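# Press the button matching each uncovered tile under opening flaps

## Task

Three flaps open automatically, one at a time, each only once and only for a few seconds; the first opens a few seconds after the start. While each flap is open, push fully down the button whose label matches the tile that flap reveals (each label sits between its button and the flaps). Missing any flap fails the attempt. The attempt also fails if a wrong button is pressed while a flap is open, if any non-matching button (including one still held down from the previous flap) is down when a flap starts opening, if the robot stops a flap from opening or closing completely, lifts a closed flap, or pushes a flap while it is moving. The attempt ends a few seconds after the third flap closes.

## Robot and tools

ROBOT. Two arms, left_arm and right_arm, face each other across the table; left_arm's base is on the +y side (image left and right do not follow the arm names). Bases: left_arm at (-0.035, +0.461, +0.039) m, right_arm at (-0.030, -0.469, +0.039) m. Each has a parallel gripper whose fingers point along its own +x and close along its own y. Scene frame: origin roughly between the bases, +z up, table top at z = +0.020 m. end_effector_position is the point between the fingers, about 3 to 4 cm behind the tips; printed positions and orientations may be off by a few cm, more at long reach.

ROWS. Every motion number set is a row of 14 values in [-1, 1]: dx, dy, dz, rx, ry, rz, opening for left_arm, then the same seven for right_arm, always all 14 even if one arm stays still. The first six of each arm are an offset, not a pose: they are measured from that arm's "Hand target" as it stood when the call began, expressed in that Hand target's own axes (gripper frame, so +x is along the fingers). Scale: 1.0 = 0.6 m for dx, dy, dz and 180 degrees for rx, ry, rz, which together form one rotation vector. All rows inside one call count from the same starting Hand target, so resending an offset in a new call moves further. Six zeros re-command the current Hand target. Opening is absolute: +1 fully open (0.080 m), about -0.78 fingers touch, down to -1 gives no further closing; closing fully takes about 0.6 s.

execute_actions(actions, cameras). actions is a list with at most one entry. [] just reports state (with pictures). {"rows": [...], "steps": n} runs up to 15 control steps of 1/30 s, one row per step, the last row repeated if rows run out; default 15 steps, minimum 4. {"steps": n} alone (up to 300) waits that many steps counted from the previous result, including your thinking time. The result is read 4 steps before the action ends; those remaining steps run while you think. cameras: names from cam_high, cam_low, cam_left_wrist, cam_right_wrist (896x504 each), ["all"], or [] for none; an unknown name invalidates the call. A refused call moves nothing.

move(target, speed, blend, blocking, cameras). target is one 14-number row or a list of up to 15 rows, all offsets from the same starting Hand targets. Grippers travel in straight lines, arriving together, taking at least 0.5 s and cut off at 10 s. speed: m/s per arm path, 0.002 to 2.4, default 0.25 (rotation capped at twice that in rad/s); one value or one per target. blend: corner rounding radius in m for lists, default 0. blocking=false returns about 0.5 s after starting while the motion continues. Paths ignore obstacles and the other arm, grippers lag more at higher speed, and going near an arm's own base can flip its shoulder; route around it. Opening changes in later targets are applied only once everything is at rest there. The result adds a "move:" line: done, off_target, moving, held, blocked or fault, plus limits (paced = pose clipped, held = steps withheld). Done means within 8 mm and 2 degrees; it says nothing about contact.

wait(seconds 0 to 10) lets time pass; a running move continues and the wait ends early if it finishes. stop brakes a running move (fingers keep moving). zoom_image(camera, region [x0,y0,x1,y1], at most 504x504 pixels) magnifies part of the newest picture from that camera. read_manual gives licence text only. finished_scene(scene) ends the current scene, giving its number; it cannot be undone.

CONTROL FACTS. Each step, commanded orientation is clipped to 32 degrees from the measured one. Friction and gravity can leave the gripper short, low or tilted; small moves may not happen or may go sideways, so check position and orientation after moves. After an action the arm only settles to its last joint targets; far poses may need several actions. If a gripper rests short, send the remaining gap as an offset. To release a push, command the target back beyond the gripper.

READINGS. Results give per-arm joint positions (last = opening in m), joint torques, external torque estimates, end-effector position, quat_wxyz, and velocities (omitted when joints read "within noise"), grip_measured on the command scale, Hand target, and a Scene clock.

AVOID. Contact torques beyond limits (waist 18.2, shoulder 22.5, elbow 22.4, wrist pitch 5.92, wrist yaw 5.9, wrist roll 5.54 N m) cause a 10 s TORQUE FAULT stop. Do not let the arms or grippers hit or squeeze each other; the clearance check does not guard gripper-to-gripper contact. Press buttons gently and slowly; avoid fast hits on fixed objects, hard pushes, strain on camera cables, and knocking anything off the table. Holding loads, stretching out or pushing at unreachable poses heats motors (MOTOR HOT at 50 C, over-temperature hold at 95 C). Keep clear of the flaps, and release each pressed button before the next flap opens.

Each tool is called as a command line: name --argument value for each argument, lists and objects as JSON in quotes; but a table of rows of numbers goes row by row, as --pt "numbers of a row", without its own name.

## Session

execute_actions --actions '[]' --cameras '["all"]'

Scene clock: 0.00 s of 3960.00 s.
left_arm: end_effector_position=(-0.3243, +0.4085, +0.1996) grip_measured=+1.000 end_effector_quat_wxyz=(+0.220, -0.170, -0.069, +0.958) | right_arm: end_effector_position=(+0.1166, -0.2444, +0.3461) grip_measured=+1.000 end_effector_quat_wxyz=(+0.963, +0.160, +0.089, +0.200)
Joint positions: left_arm=[-0.927 1.165 0.509 0.038 1.036 0.33 0.08] | right_arm=[-0.082 0.858 0.756 -0.122 1.069 0.55 0.08]
Joint velocities: within noise
Joint torques (N m): no reading
External joint torques (N m): no reading
Heat: left arm: hottest wrist yaw 31 °C (+0.0 °C/min); right arm: hottest wrist yaw 28 °C (+0.0 °C/min).
Hand target: left_arm -0.3246, +0.4083, +0.2013; +0.220, -0.168, -0.067, +0.959 | right_arm +0.1166, -0.2449, +0.3475; +0.962, +0.163, +0.088, +0.200

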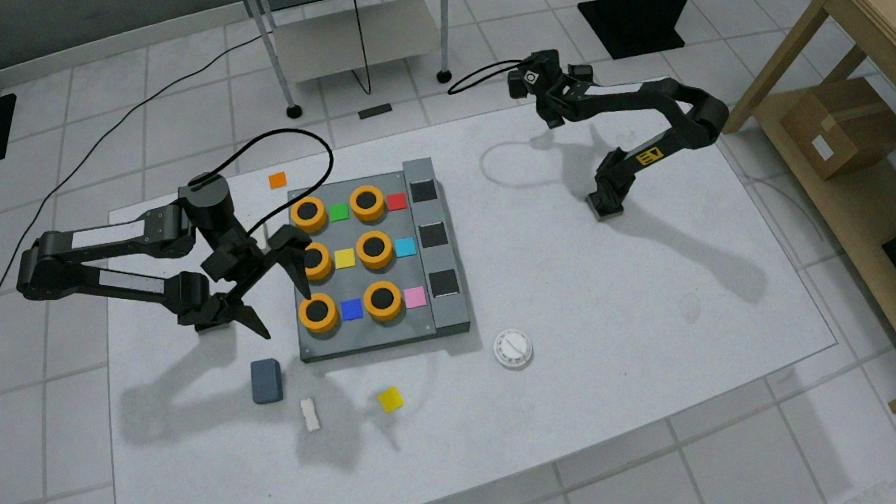

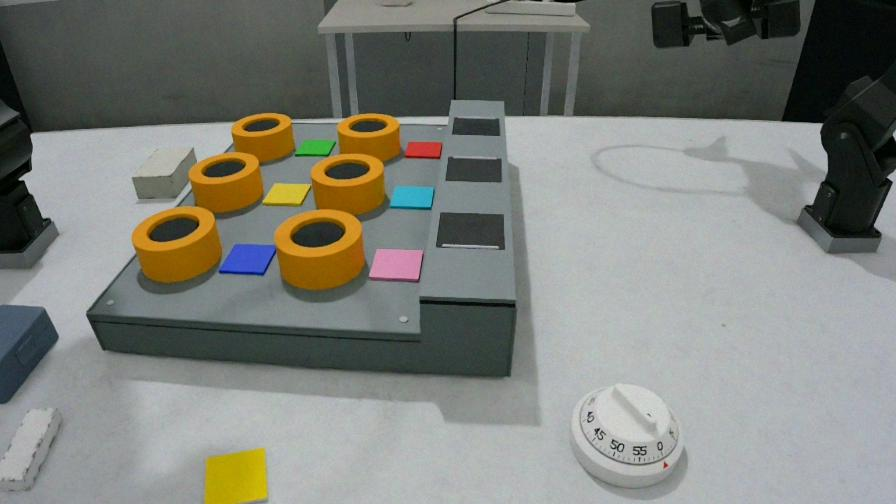

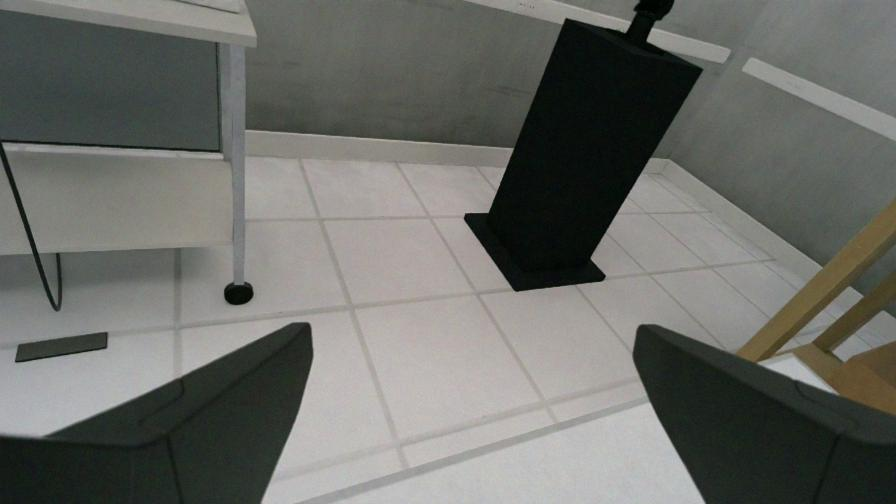

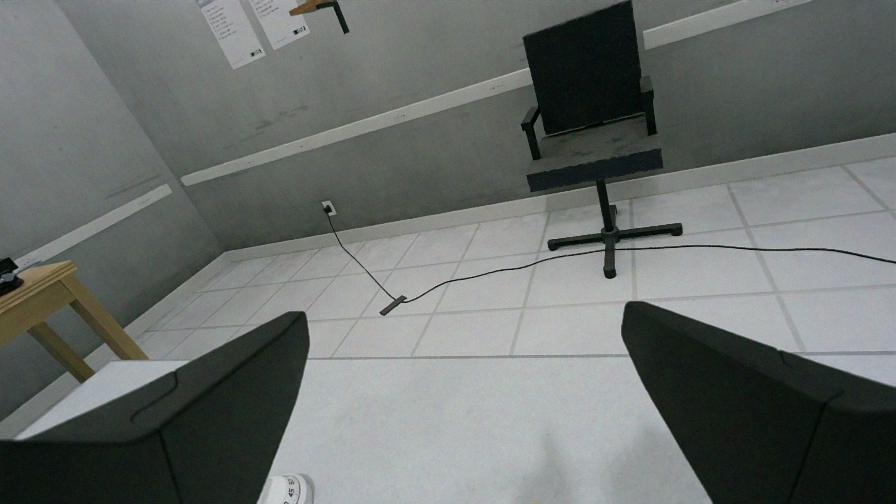

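move --target '[0,0,0,0,0,0,1,-0.2163,0.1655,-0.3143,-0.302,0.326,0.270,-0.8]' --speed 0.6

Scene clock: 2.90 s of 3960.00 s.
left_arm: end_effector_position=(-0.3243, +0.4085, +0.1996) grip_measured=+1.000 end_effector_quat_wxyz=(+0.220, -0.170, -0.069, +0.958) | right_arm: end_effector_position=(-0.0782, -0.1623, +0.2181) grip_measured=-0.778 end_effector_quat_wxyz=(+0.615, -0.354, +0.355, +0.609)
Joint positions: left_arm=[-0.927 1.165 0.509 0.038 1.036 0.33 0.08] | right_arm=[0.191 1.311 1.111 -0.86 0.11 0.188 0]
Joint velocities: within noise
Joint torques (N m): left_arm=[0.14 -3.5 5.61 1.83 0.35 0.05] | right_arm=[0.26 -3.76 6.95 0.95 -0.1 -0.15]
External joint torques (N m): left_arm=[0.12 -0.35 -0.48 0.55 0.03 0.03] | right_arm=[0.25 0.68 0.56 -0.15 -0.17 -0.15]
Heat: left arm: hottest wrist yaw 31 °C (+0.0 °C/min); right arm: hottest wrist yaw 28 °C (+0.0 °C/min).
Hand target: left_arm -0.3246, +0.4083, +0.2013; +0.220, -0.168, -0.067, +0.959 | right_arm -0.0804, -0.1599, +0.2200; +0.612, -0.354, +0.354, +0.613
Off the commanded pose: left_arm 0.002 m, 0 deg | right_arm 0.004 m, 1 deg.
Kept back: nothing.
move: done

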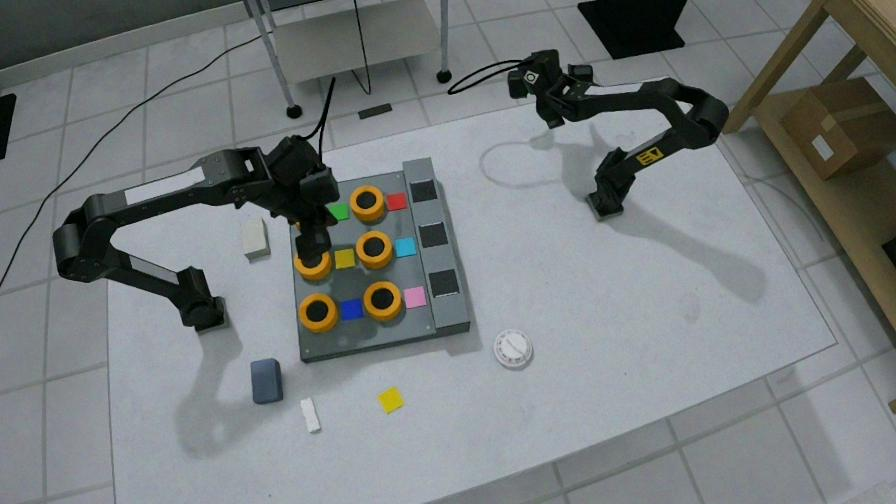

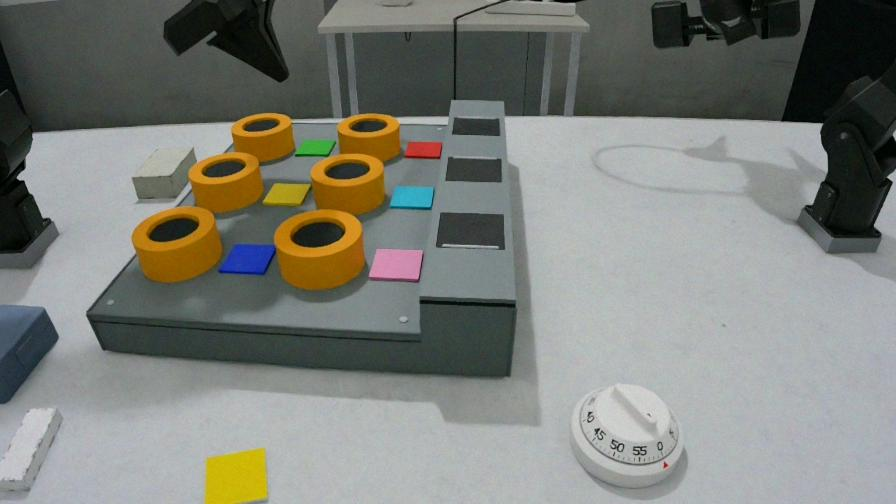

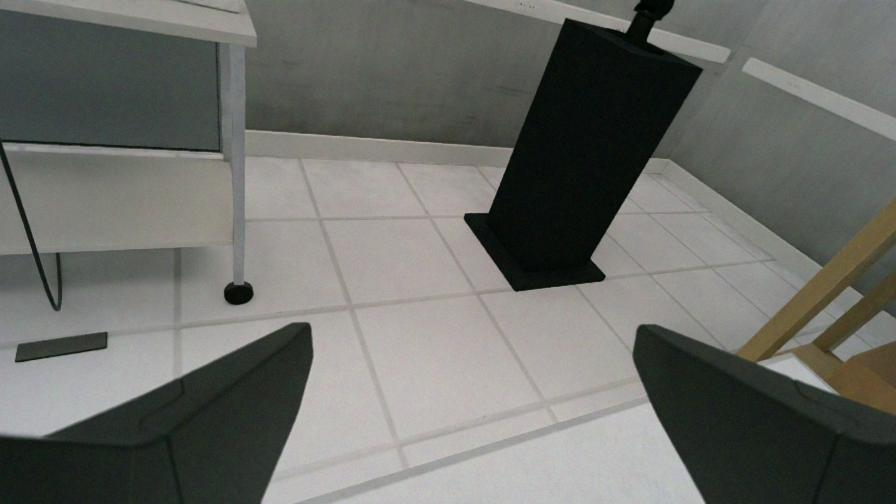

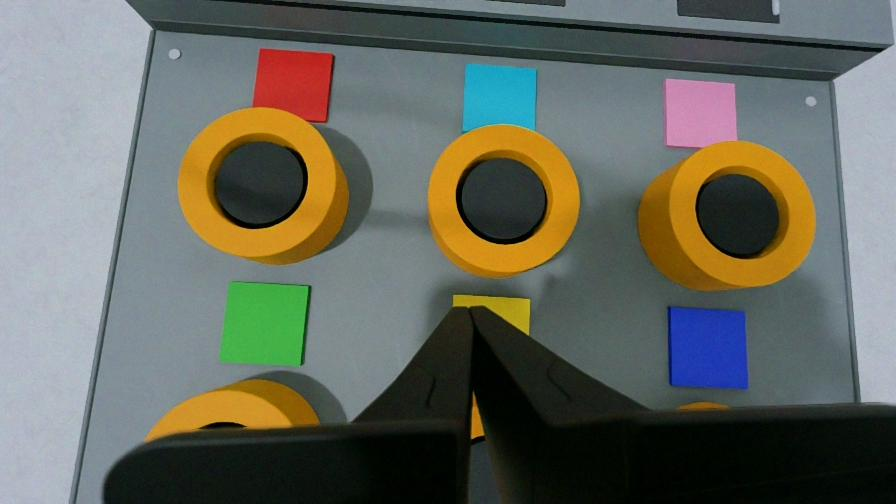

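move --target '[0,0,0,0,0,0,1,0.131,-0.033,0.0437,0,0,0,-0.8]' --speed 0.4

Scene clock: 4.40 s of 3960.00 s.
left_arm: end_effector_position=(-0.3243, +0.4085, +0.1996) grip_measured=+1.000 end_effector_quat_wxyz=(+0.220, -0.170, -0.069, +0.958) | right_arm: end_effector_position=(-0.0605, -0.1000, +0.1660) grip_measured=-0.778 end_effector_quat_wxyz=(+0.614, -0.354, +0.353, +0.611)
Joint positions: left_arm=[-0.927 1.165 0.509 0.038 1.036 0.33 0.08] | right_arm=[0.087 1.552 1.106 -0.604 0.056 0.093 0]
Joint velocities: within noise
Joint torques (N m): left_arm=[0.07 -3.5 5.6 1.86 0.34 0.05] | right_arm=[-0.27 -5.32 6.15 1.29 -0.17 -0.11]
External joint torques (N m): left_arm=[0.07 -0.36 -0.48 0.59 0.02 0.04] | right_arm=[-0.26 0.95 -0.28 0.14 -0.2 -0.11]
Heat: left arm: hottest wrist yaw 31 °C (+0.0 °C/min); right arm: hottest wrist yaw 28 °C (+0.0 °C/min).
Hand target: left_arm -0.3246, +0.4083, +0.2013; +0.220, -0.168, -0.067, +0.959 | right_arm -0.0605, -0.0979, +0.1650; +0.612, -0.354, +0.354, +0.613
Off the commanded pose: left_arm 0.002 m, 0 deg | right_arm 0.002 m, 0 deg.
Kept back: nothing.
move: done

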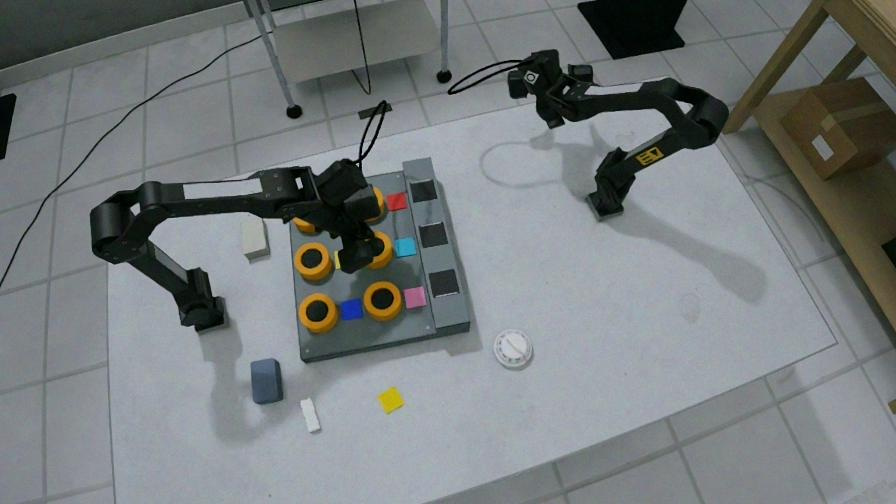

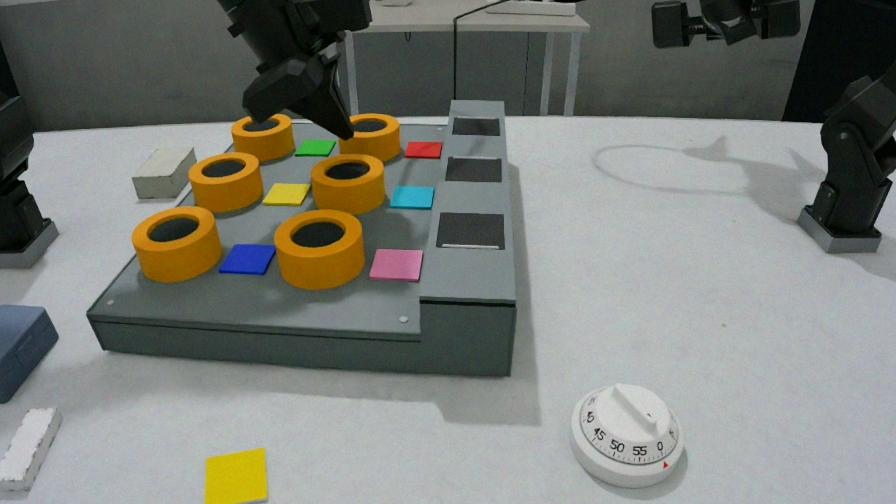

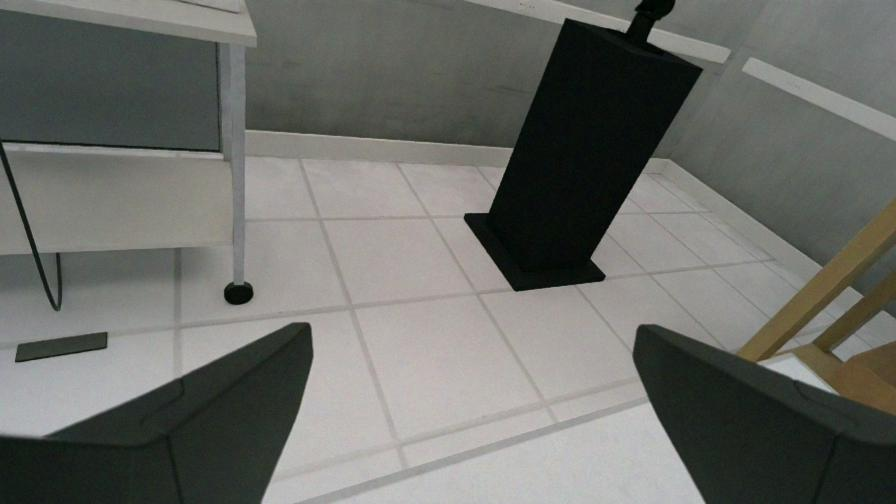

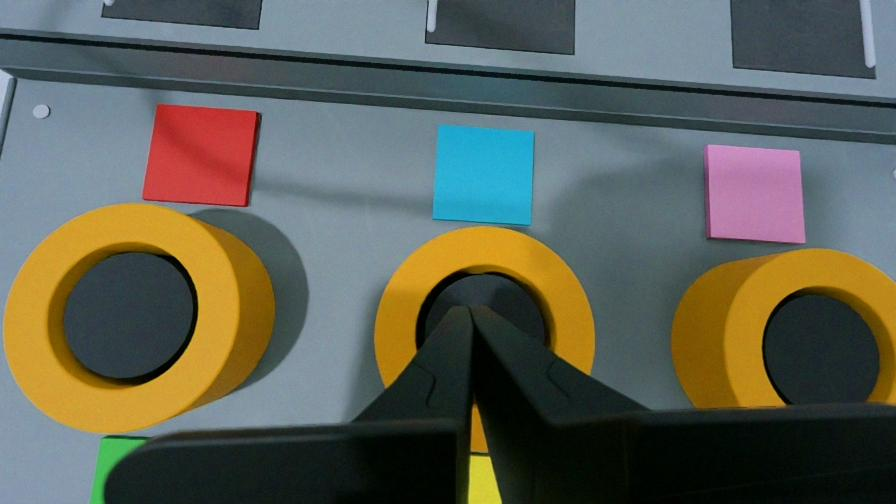

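wait --seconds 0.5 --cameras '["cam_high","cam_low"]'

Scene clock: 5.27 s of 3960.00 s.
left_arm: end_effector_position=(-0.3243, +0.4085, +0.1996) grip_measured=+1.000 end_effector_quat_wxyz=(+0.220, -0.170, -0.069, +0.958) | right_arm: end_effector_position=(-0.0606, -0.1000, +0.1661) grip_measured=-0.778 end_effector_quat_wxyz=(+0.614, -0.353, +0.353, +0.611)
Joint positions: left_arm=[-0.927 1.165 0.509 0.038 1.036 0.33 0.08] | right_arm=[0.087 1.552 1.106 -0.604 0.056 0.093 0]
Joint velocities: within noise
Joint torques (N m): left_arm=[0.08 -3.48 5.57 1.83 0.34 0.02] | right_arm=[-0.23 -5.19 6.16 1.27 -0.14 -0.11]
External joint torques (N m): left_arm=[0.06 -0.31 -0.54 0.55 0.02 0] | right_arm=[-0.24 1.03 -0.22 0.13 -0.17 -0.11]
Heat: left arm: hottest wrist yaw 31 °C (+0.0 °C/min); right arm: hottest wrist yaw 28 °C (+0.0 °C/min).
Hand target: left_arm -0.3246, +0.4083, +0.2013; +0.220, -0.168, -0.067, +0.959 | right_arm -0.0605, -0.0979, +0.1649; +0.612, -0.354, +0.354, +0.612
Off the commanded pose: left_arm 0.002 m, 0 deg | right_arm 0.002 m, 0 deg.
Steps of this call (1-26: nothing new was sent). Readings (end_effector_position of left_arm | right_arm):
1: (-0.3243, +0.4085, +0.1996) | (-0.0605, -0.1000, +0.1660)
2: (-0.3243, +0.4085, +0.1996) | (-0.0606, -0.1000, +0.1661)
4: (-0.3243, +0.4085, +0.1996) | (-0.0606, -0.1000, +0.1661)
8: (-0.3243, +0.4085, +0.1996) | (-0.0606, -0.1000, +0.1661)
26: the state above
Images, in order (width x height): cam_high 896x504, cam_low 896x504.

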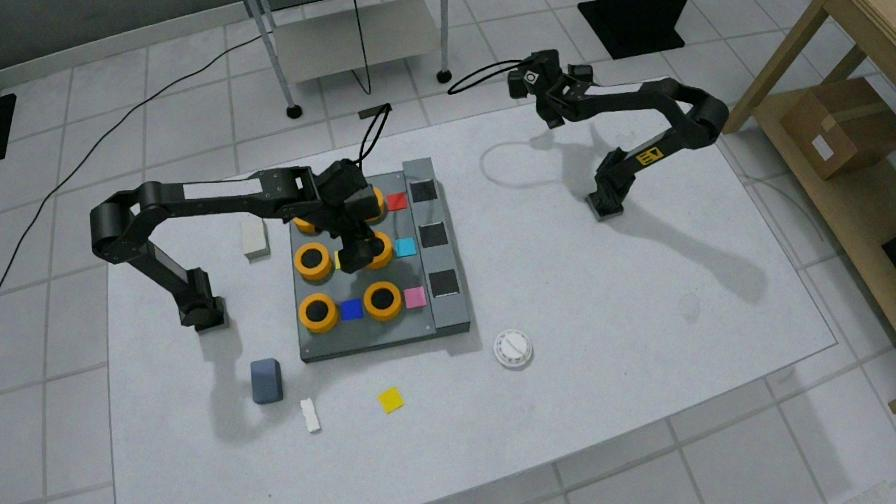

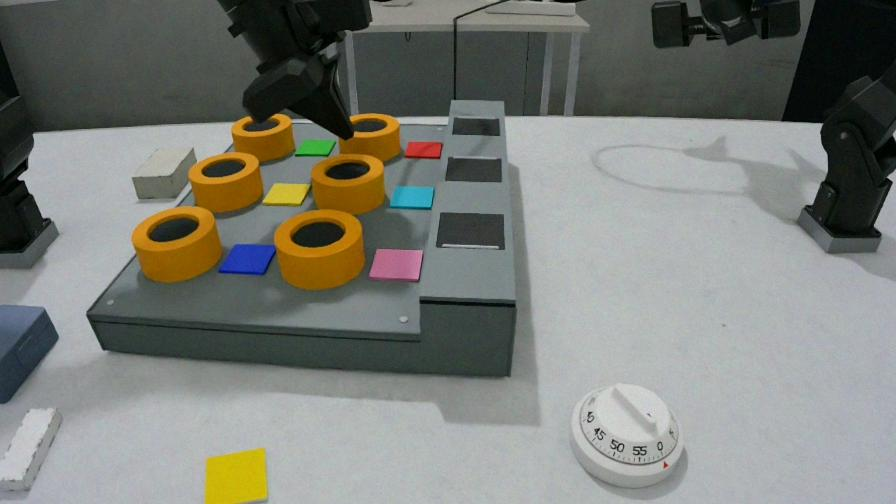

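wait --seconds 0.5 --cameras '["cam_high","cam_low"]'

wait --seconds 0.5 --cameras '["cam_high","cam_low"]'

Scene clock: 5.90 s of 3960.00 s.
left_arm: end_effector_position=(-0.3243, +0.4085, +0.1996) grip_measured=+1.000 end_effector_quat_wxyz=(+0.220, -0.170, -0.069, +0.958) | right_arm: end_effector_position=(-0.0606, -0.1000, +0.1661) grip_measured=-0.778 end_effector_quat_wxyz=(+0.614, -0.353, +0.353, +0.611)
Joint positions: left_arm=[-0.927 1.165 0.509 0.038 1.036 0.33 0.08] | right_arm=[0.087 1.552 1.106 -0.604 0.056 0.093 0]
Joint velocities: within noise
Joint torques (N m): left_arm=[0.02 -3.56 5.55 1.87 0.37 0.04] | right_arm=[-0.23 -5.2 6.14 1.27 -0.14 -0.12]
External joint torques (N m): left_arm=[0.02 -0.47 -0.46 0.62 0.06 0.03] | right_arm=[-0.22 0.95 -0.16 0.16 -0.17 -0.13]
Heat: left arm: hottest wrist yaw 31 °C (+0.0 °C/min); right arm: hottest wrist yaw 28 °C (+0.0 °C/min).
Hand target: left_arm -0.3246, +0.4083, +0.2013; +0.220, -0.168, -0.067, +0.959 | right_arm -0.0605, -0.0979, +0.1649; +0.612, -0.354, +0.354, +0.612
Off the commanded pose: left_arm 0.002 m, 0 deg | right_arm 0.002 m, 0 deg.
Steps of this call (1-19: nothing new was sent). Readings (end_effector_position of left_arm | right_arm):
1: (-0.3243, +0.4085, +0.1996) | (-0.0606, -0.1000, +0.1661)
2: (-0.3243, +0.4085, +0.1996) | (-0.0606, -0.1000, +0.1661)
4: (-0.3243, +0.4085, +0.1996) | (-0.0606, -0.1000, +0.1661)
8: (-0.3243, +0.4085, +0.1996) | (-0.0606, -0.1000, +0.1661)
19: the state above
Images, in order (width x height): cam_high 896x504, cam_low 896x504.

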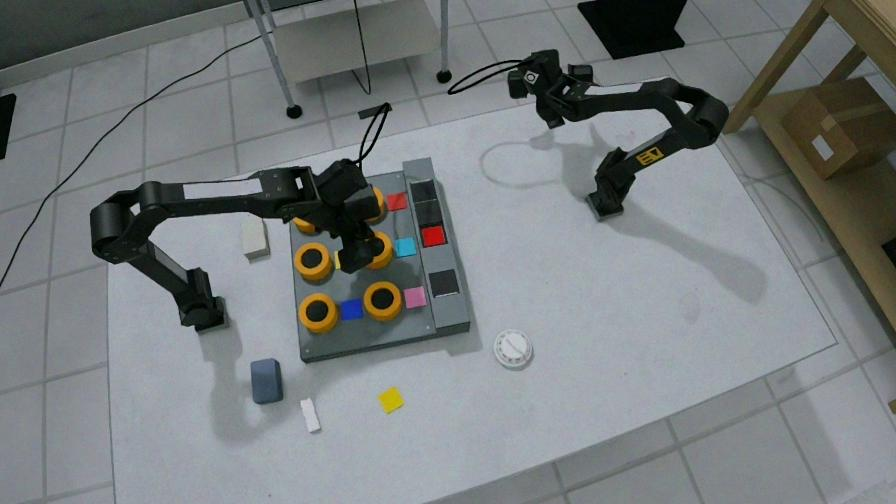

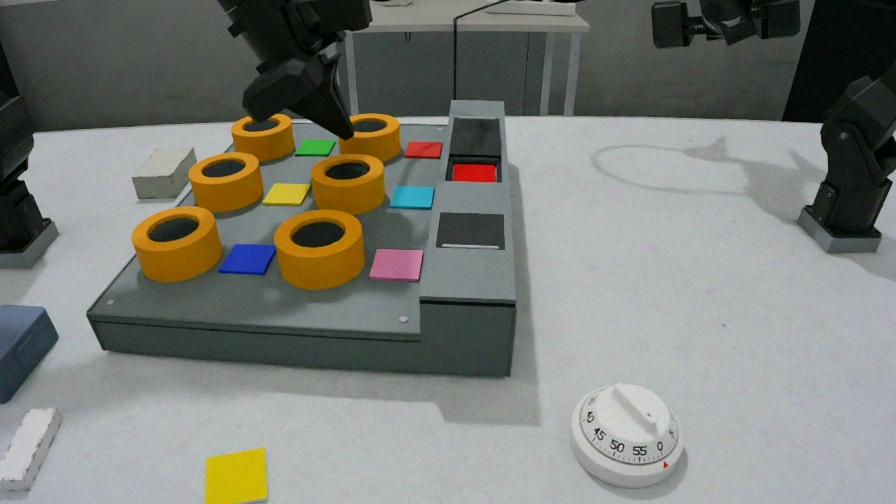

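Scene clock: 6.40 s of 3960.00 s.
left_arm: end_effector_position=(-0.3243, +0.4085, +0.1996) grip_measured=+1.000 end_effector_quat_wxyz=(+0.220, -0.170, -0.069, +0.958) | right_arm: end_effector_position=(-0.0606, -0.1000, +0.1661) grip_measured=-0.778 end_effector_quat_wxyz=(+0.614, -0.353, +0.353, +0.611)
Joint positions: left_arm=[-0.927 1.165 0.509 0.038 1.036 0.33 0.08] | right_arm=[0.087 1.552 1.106 -0.604 0.056 0.093 0]
Joint velocities: within noise
Joint torques (N m): left_arm=[0.04 -3.51 5.62 1.85 0.35 0.05] | right_arm=[-0.25 -5.21 6.14 1.26 -0.14 -0.11]
External joint torques (N m): left_arm=[0.04 -0.33 -0.52 0.57 0.03 0.03] | right_arm=[-0.26 1.1 -0.27 0.13 -0.18 -0.11]
Heat: left arm: hottest wrist pitch 31 °C (+9.4 °C/min); right arm: hottest wrist yaw 28 °C (+0.0 °C/min).
Hand target: left_arm -0.3246, +0.4083, +0.2013; +0.220, -0.168, -0.067, +0.959 | right_arm -0.0605, -0.0979, +0.1649; +0.612, -0.354, +0.354, +0.612
Off the commanded pose: left_arm 0.002 m, 0 deg | right_arm 0.002 m, 0 deg.
Steps of this call (1-15: nothing new was sent). Readings (end_effector_position of left_arm | right_arm):
1: (-0.3243, +0.4085, +0.1996) | (-0.0606, -0.1000, +0.1661)
2: (-0.3243, +0.4085, +0.1996) | (-0.0606, -0.1000, +0.1661)
4: (-0.3243, +0.4085, +0.1996) | (-0.0606, -0.1000, +0.1661)
8: (-0.3243, +0.4085, +0.1996) | (-0.0606, -0.1000, +0.1661)
15: the state above
Images, in order (width x height): cam_high 896x504, cam_low 896x504.

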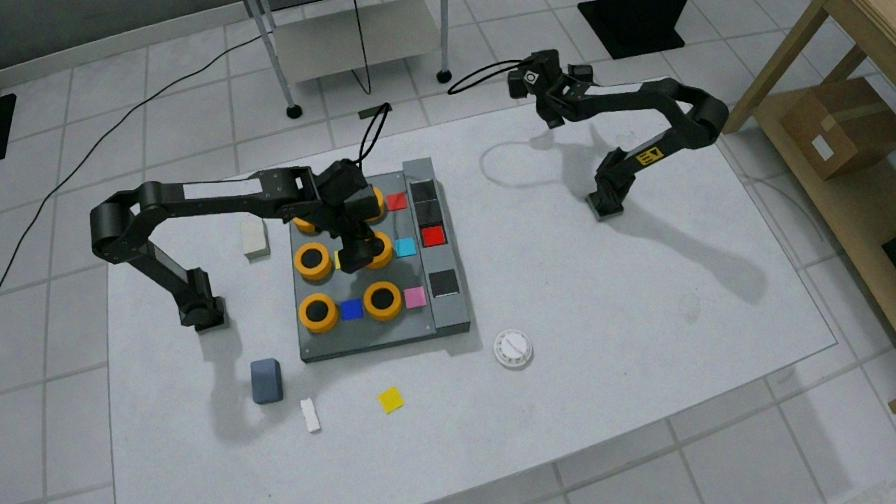

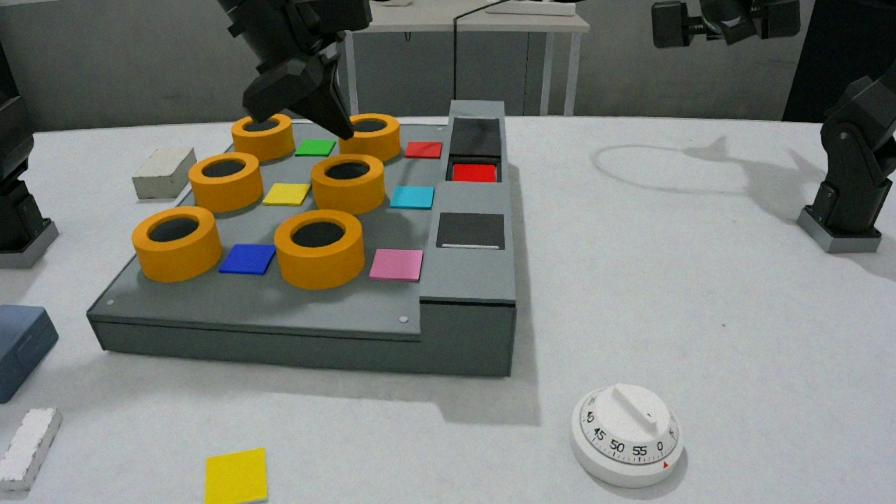

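move --target '[0,0,0,0,0,0,1,-0.013,0.176,0.0075,0,0,0,-0.8]' --speed 0.5 --cameras '["cam_high","cam_right_wrist"]'

Scene clock: 7.47 s of 3960.00 s.
left_arm: end_effector_position=(-0.3243, +0.4085, +0.1996) grip_measured=+1.000 end_effector_quat_wxyz=(+0.220, -0.170, -0.069, +0.958) | right_arm: end_effector_position=(-0.1654, -0.1010, +0.1736) grip_measured=-0.778 end_effector_quat_wxyz=(+0.609, -0.356, +0.353, +0.615)
Joint positions: left_arm=[-0.927 1.165 0.509 0.038 1.036 0.33 0.08] | right_arm=[0.412 1.657 1.252 -0.683 0.205 0.372 0]
Joint velocities: within noise
Joint torques (N m): left_arm=[0.12 -3.54 5.59 1.86 0.35 0.04] | right_arm=[0.09 -5.89 6.8 0.92 0.27 0.18]
External joint torques (N m): left_arm=[0.13 -0.35 -0.53 0.58 0.03 0.03] | right_arm=[0.04 1.09 0.51 -0.13 0.14 0.18]
Heat: left arm: hottest wrist pitch 31 °C (+8.0 °C/min); right arm: hottest wrist yaw 28 °C (+0.0 °C/min).
Hand target: left_arm -0.3246, +0.4083, +0.2013; +0.220, -0.168, -0.067, +0.959 | right_arm -0.1663, -0.0979, +0.1741; +0.612, -0.354, +0.354, +0.613
Off the commanded pose: left_arm 0.002 m, 0 deg | right_arm 0.003 m, 0 deg.
Kept back: nothing.
move: done
Images, in order (width x height): cam_high 896x504, cam_right_wrist 896x504.

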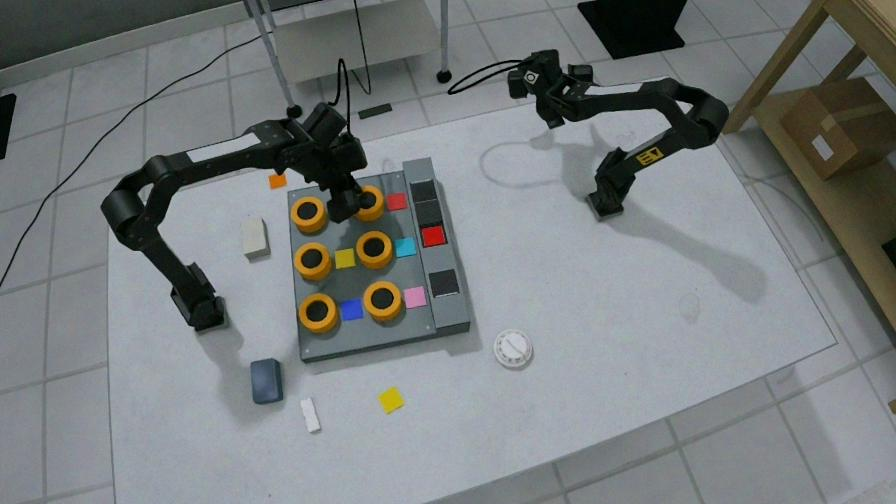

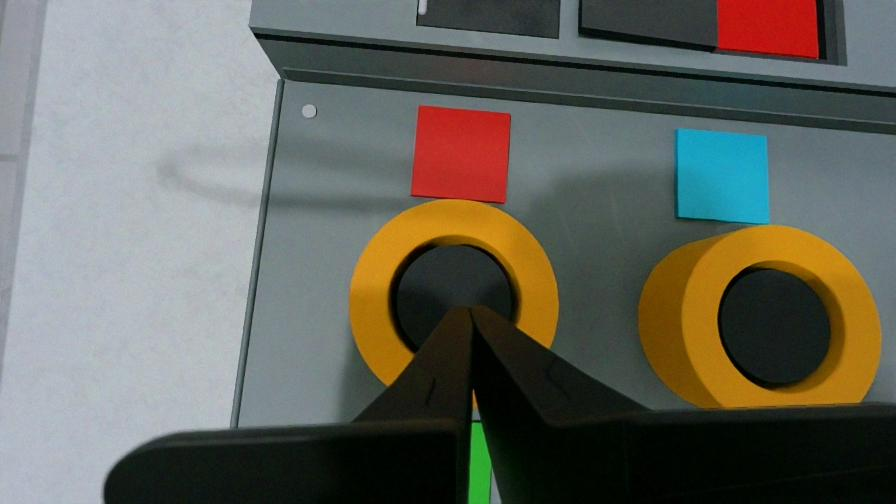

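move --target '[0,0,0,0,0,0,1,0.097,0.0067,-0.0387,0,0,0,-0.8]' --speed 0.2

Scene clock: 8.63 s of 3960.00 s.
left_arm: end_effector_position=(-0.3243, +0.4085, +0.1996) grip_measured=+1.000 end_effector_quat_wxyz=(+0.220, -0.170, -0.069, +0.958) | right_arm: end_effector_position=(-0.1722, -0.0833, +0.1318) grip_measured=-0.778 end_effector_quat_wxyz=(+0.617, -0.334, +0.343, +0.625)
Joint positions: left_arm=[-0.927 1.165 0.509 0.038 1.036 0.33 0.08] | right_arm=[0.412 1.736 1.147 -0.445 0.213 0.373 0]
Joint velocities: within noise
Joint torques (N m): left_arm=[0 -3.58 5.65 1.85 0.36 0.02] | right_arm=[0.03 -4.16 3.26 0.86 0.03 0.19]
External joint torques (N m): left_arm=[-0.02 -0.39 -0.5 0.56 0.04 0.01] | right_arm=[0.07 3.19 -2.84 -0.24 -0.1 0.19]
Heat: left arm: hottest wrist pitch 31 °C (+6.9 °C/min); right arm: hottest wrist yaw 28 °C (+0.0 °C/min).
Hand target: left_arm -0.3246, +0.4083, +0.2013; +0.220, -0.168, -0.067, +0.959 | right_arm -0.1702, -0.0891, +0.1119; +0.612, -0.354, +0.354, +0.612
Off the commanded pose: left_arm 0.002 m, 0 deg | right_arm 0.021 m, 3 deg.
Kept back: nothing.
move: off_target (right_arm)

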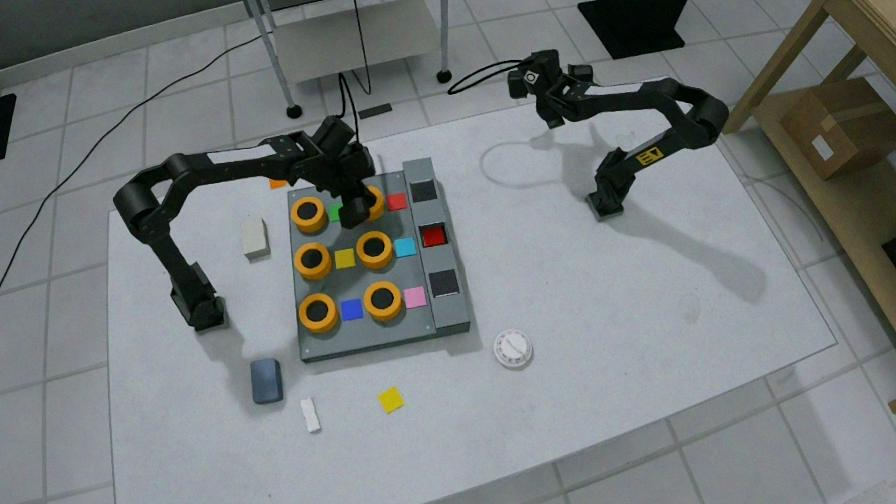

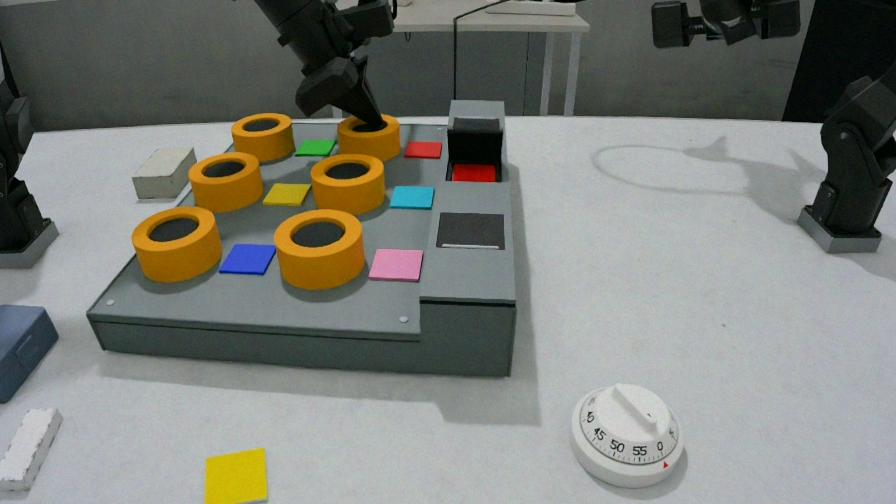

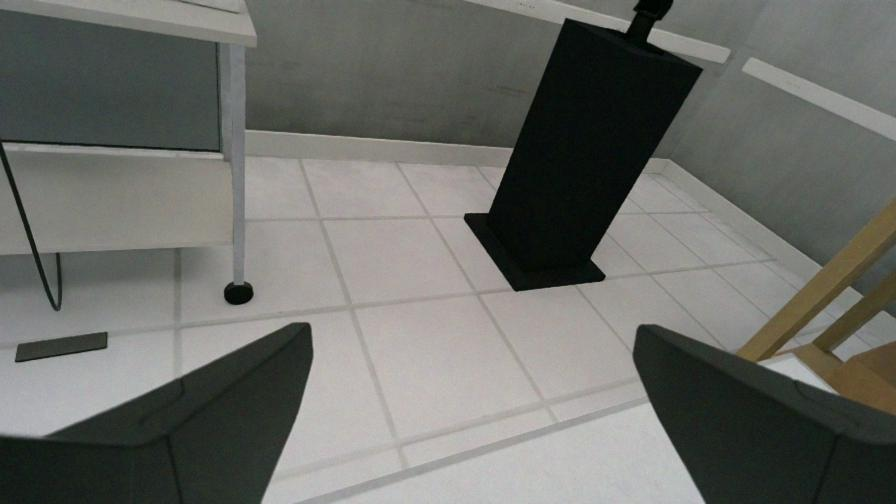

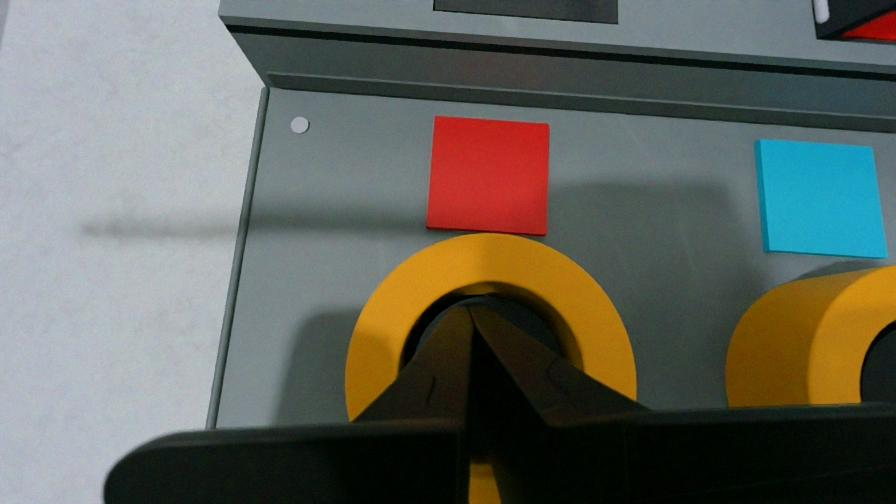

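execute_actions --actions '[{"rows":[[0,0,0,0,0,0,1,0.05,0,-0.029,0,0,0,-0.8]],"steps":8}]' --cameras '["cam_high","cam_low","cam_right_wrist"]'

Scene clock: 9.33 s of 3960.00 s.
left_arm: end_effector_position=(-0.3243, +0.4085, +0.1996) grip_measured=+1.000 end_effector_quat_wxyz=(+0.220, -0.170, -0.069, +0.958) | right_arm: end_effector_position=(-0.1725, -0.0804, +0.1240) grip_measured=-0.778 end_effector_quat_wxyz=(+0.625, -0.311, +0.330, +0.635) end_effector_velocity=(-0.010, +0.017, +0.199) end_effector_angular_velocity=(+0.458, +0.187, +0.006)
Joint positions: left_arm=[-0.927 1.165 0.509 0.038 1.036 0.33 0.08] | right_arm=[0.415 1.731 1.077 -0.323 0.227 0.374 0]
Joint velocities: left_arm=[within noise] | right_arm=[0.012 -0.466 0.051 -0.022 0.022 -0.007 0]
Joint torques (N m): left_arm=[0.01 -3.29 5.42 1.83 0.35 0.02] | right_arm=[-0.15 -2.23 4.45 1.6 -0.21 0.1]
External joint torques (N m): left_arm=[-0.01 -0.2 -0.59 0.57 0.05 0.02] | right_arm=[-0.25 9.86 -4.84 -0.03 -0.48 0.13]
Heat: left arm: hottest wrist pitch 31 °C (+6.4 °C/min); right arm: hottest wrist yaw 28 °C (+0.0 °C/min).
Hand target: left_arm -0.3243, +0.4085, +0.1996; +0.220, -0.170, -0.069, +0.958 (not the last commanded pose) | right_arm -0.1722, -0.0809, +0.1193; +0.624, -0.316, +0.332, +0.633 (not the last commanded pose)
Off the commanded pose: left_arm 0.002 m, 0 deg | right_arm 0.048 m, 6 deg.
blocked (right_arm)
Kept back: nothing.
Steps of this call (1-3: nothing new was sent; 4-7: this action's first 4; 8-11: this action's last 4, not kept back; 12-21: nothing new was sent). Readings (end_effector_position of left_arm | right_arm):
4: (-0.3243, +0.4085, +0.1996) | (-0.1728, -0.0820, +0.1287)
5: (-0.3243, +0.4085, +0.1996) | (-0.1731, -0.0804, +0.1258)
7: (-0.3243, +0.4085, +0.1996) | (-0.1723, -0.0807, +0.1215)
11: (-0.3243, +0.4085, +0.1996) | (-0.1722, -0.0809, +0.1195)
21: the state above
Images, in order (width x height): cam_high 896x504, cam_low 896x504, cam_right_wrist 896x504.

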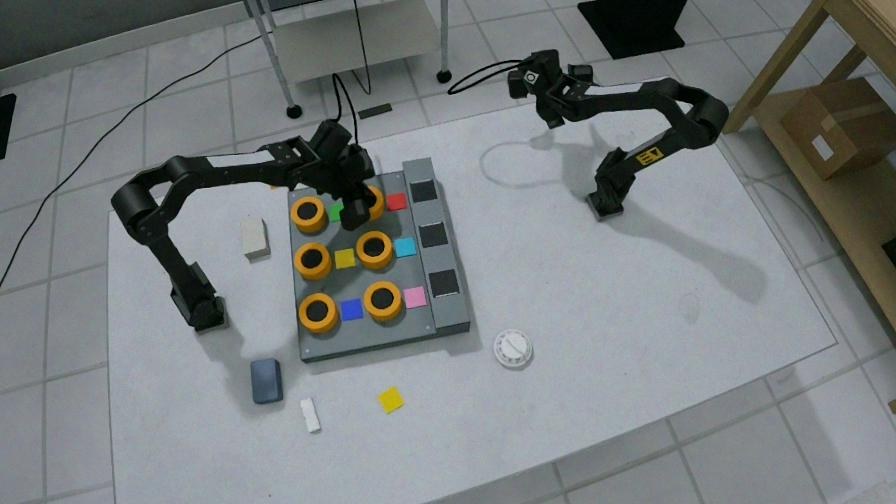

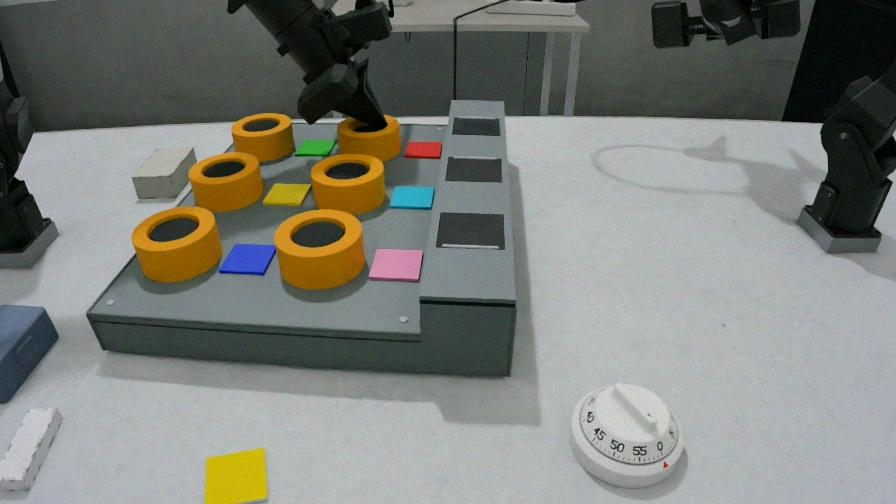

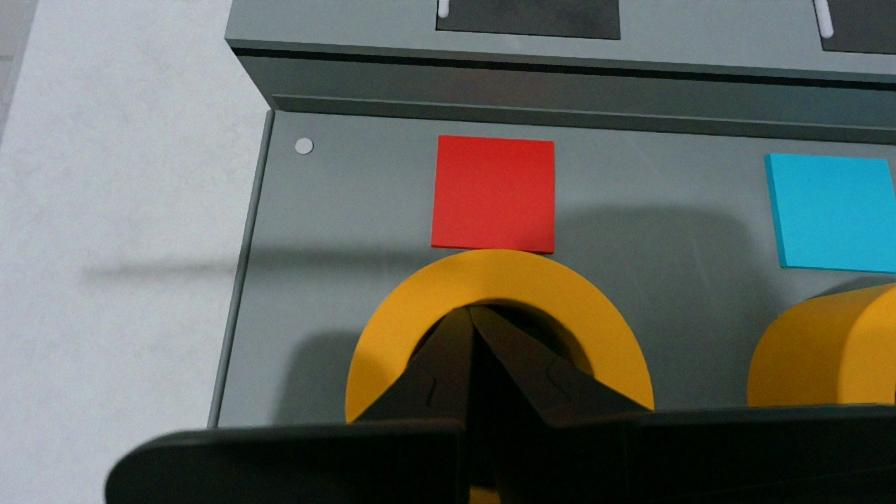

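move --pt "0 0 0 0 0 0 1 -0.0795 0 0.032 0 0.033 0 -0.8" --pt "0 0 0 0 0 0 1 -0.170 -0.185 -0.0575 0 0.033 0 -0.8" --speed 0.35 --blend 0.02

Scene clock: 10.80 s of 3960.00 s.
left_arm: end_effector_position=(-0.3243, +0.4085, +0.1996) grip_measured=+1.000 end_effector_quat_wxyz=(+0.220, -0.170, -0.069, +0.958) | right_arm: end_effector_position=(-0.0601, -0.1659, +0.1791) grip_measured=-0.778 end_effector_quat_wxyz=(+0.607, -0.349, +0.365, +0.613)
Joint positions: left_arm=[-0.927 1.165 0.509 0.038 1.036 0.33 0.08] | right_arm=[0.101 1.292 0.944 -0.712 0.041 0.119 0]
Joint velocities: within noise
Joint torques (N m): left_arm=[0.11 -3.27 5.29 1.73 0.34 0.01] | right_arm=[-0.23 -5.5 4.79 0.99 -0.14 -0.12]
External joint torques (N m): left_arm=[0.09 -0.1 -0.81 0.45 0.02 0] | right_arm=[-0.21 -1.16 -1.63 -0.13 -0.17 -0.12]
Heat: left arm: hottest wrist pitch 31 °C (+5.6 °C/min); right arm: hottest wrist yaw 28 °C (+0.0 °C/min).
Hand target: left_arm -0.3243, +0.4085, +0.1996; +0.220, -0.170, -0.069, +0.958 | right_arm -0.0597, -0.1682, +0.1795; +0.606, -0.348, +0.364, +0.615
Off the commanded pose: left_arm 0.000 m, 0 deg | right_arm 0.002 m, 0 deg.
Kept back: nothing.
move: done

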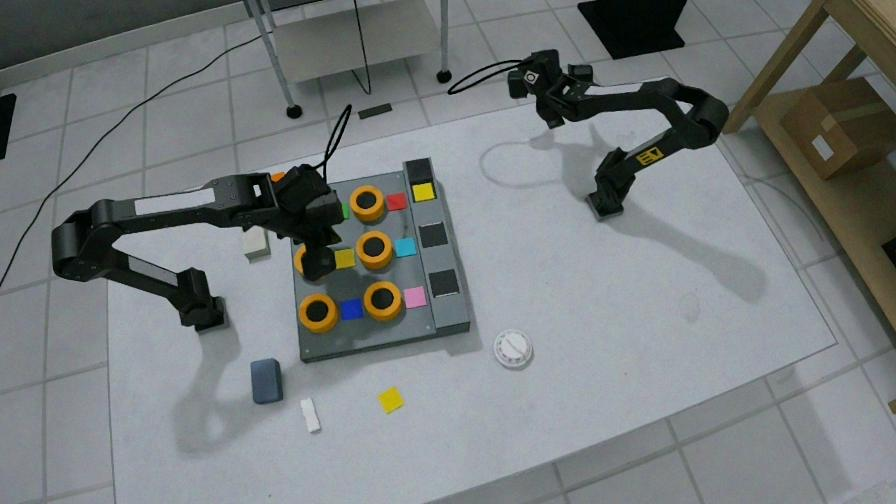

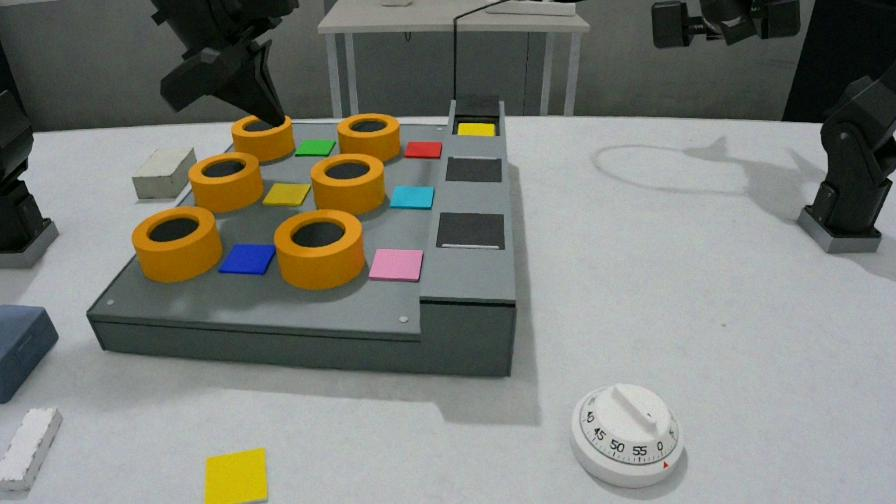

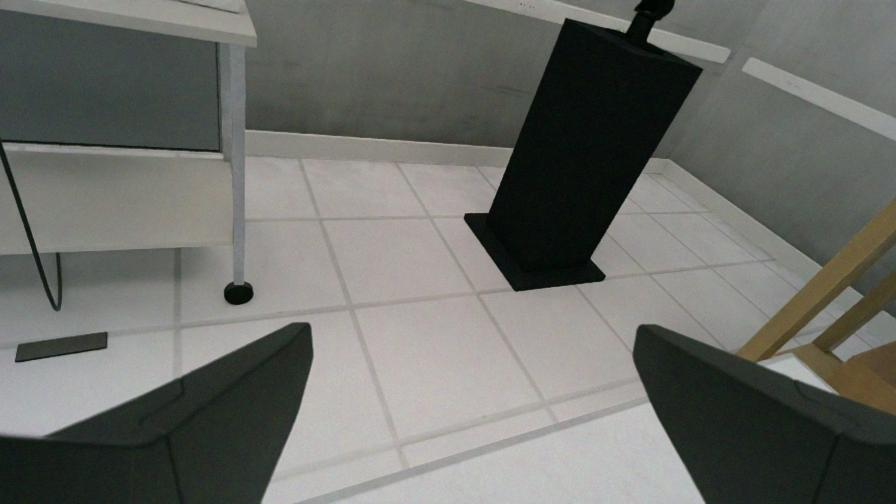

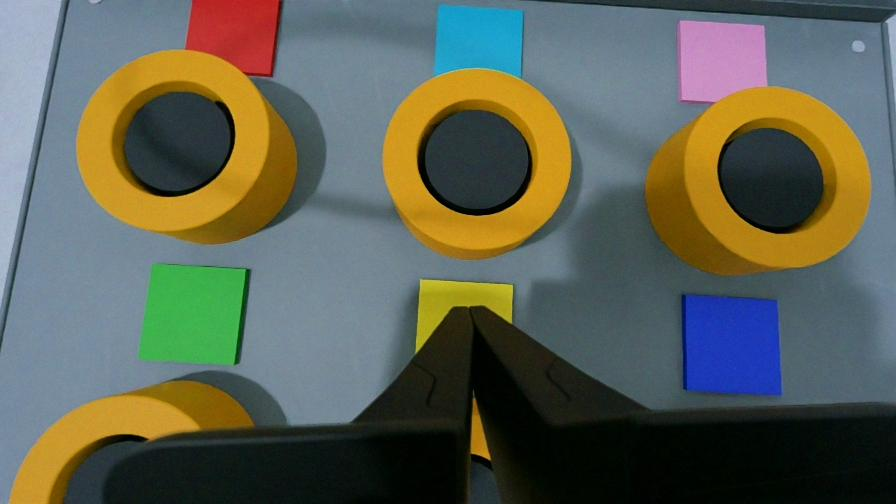

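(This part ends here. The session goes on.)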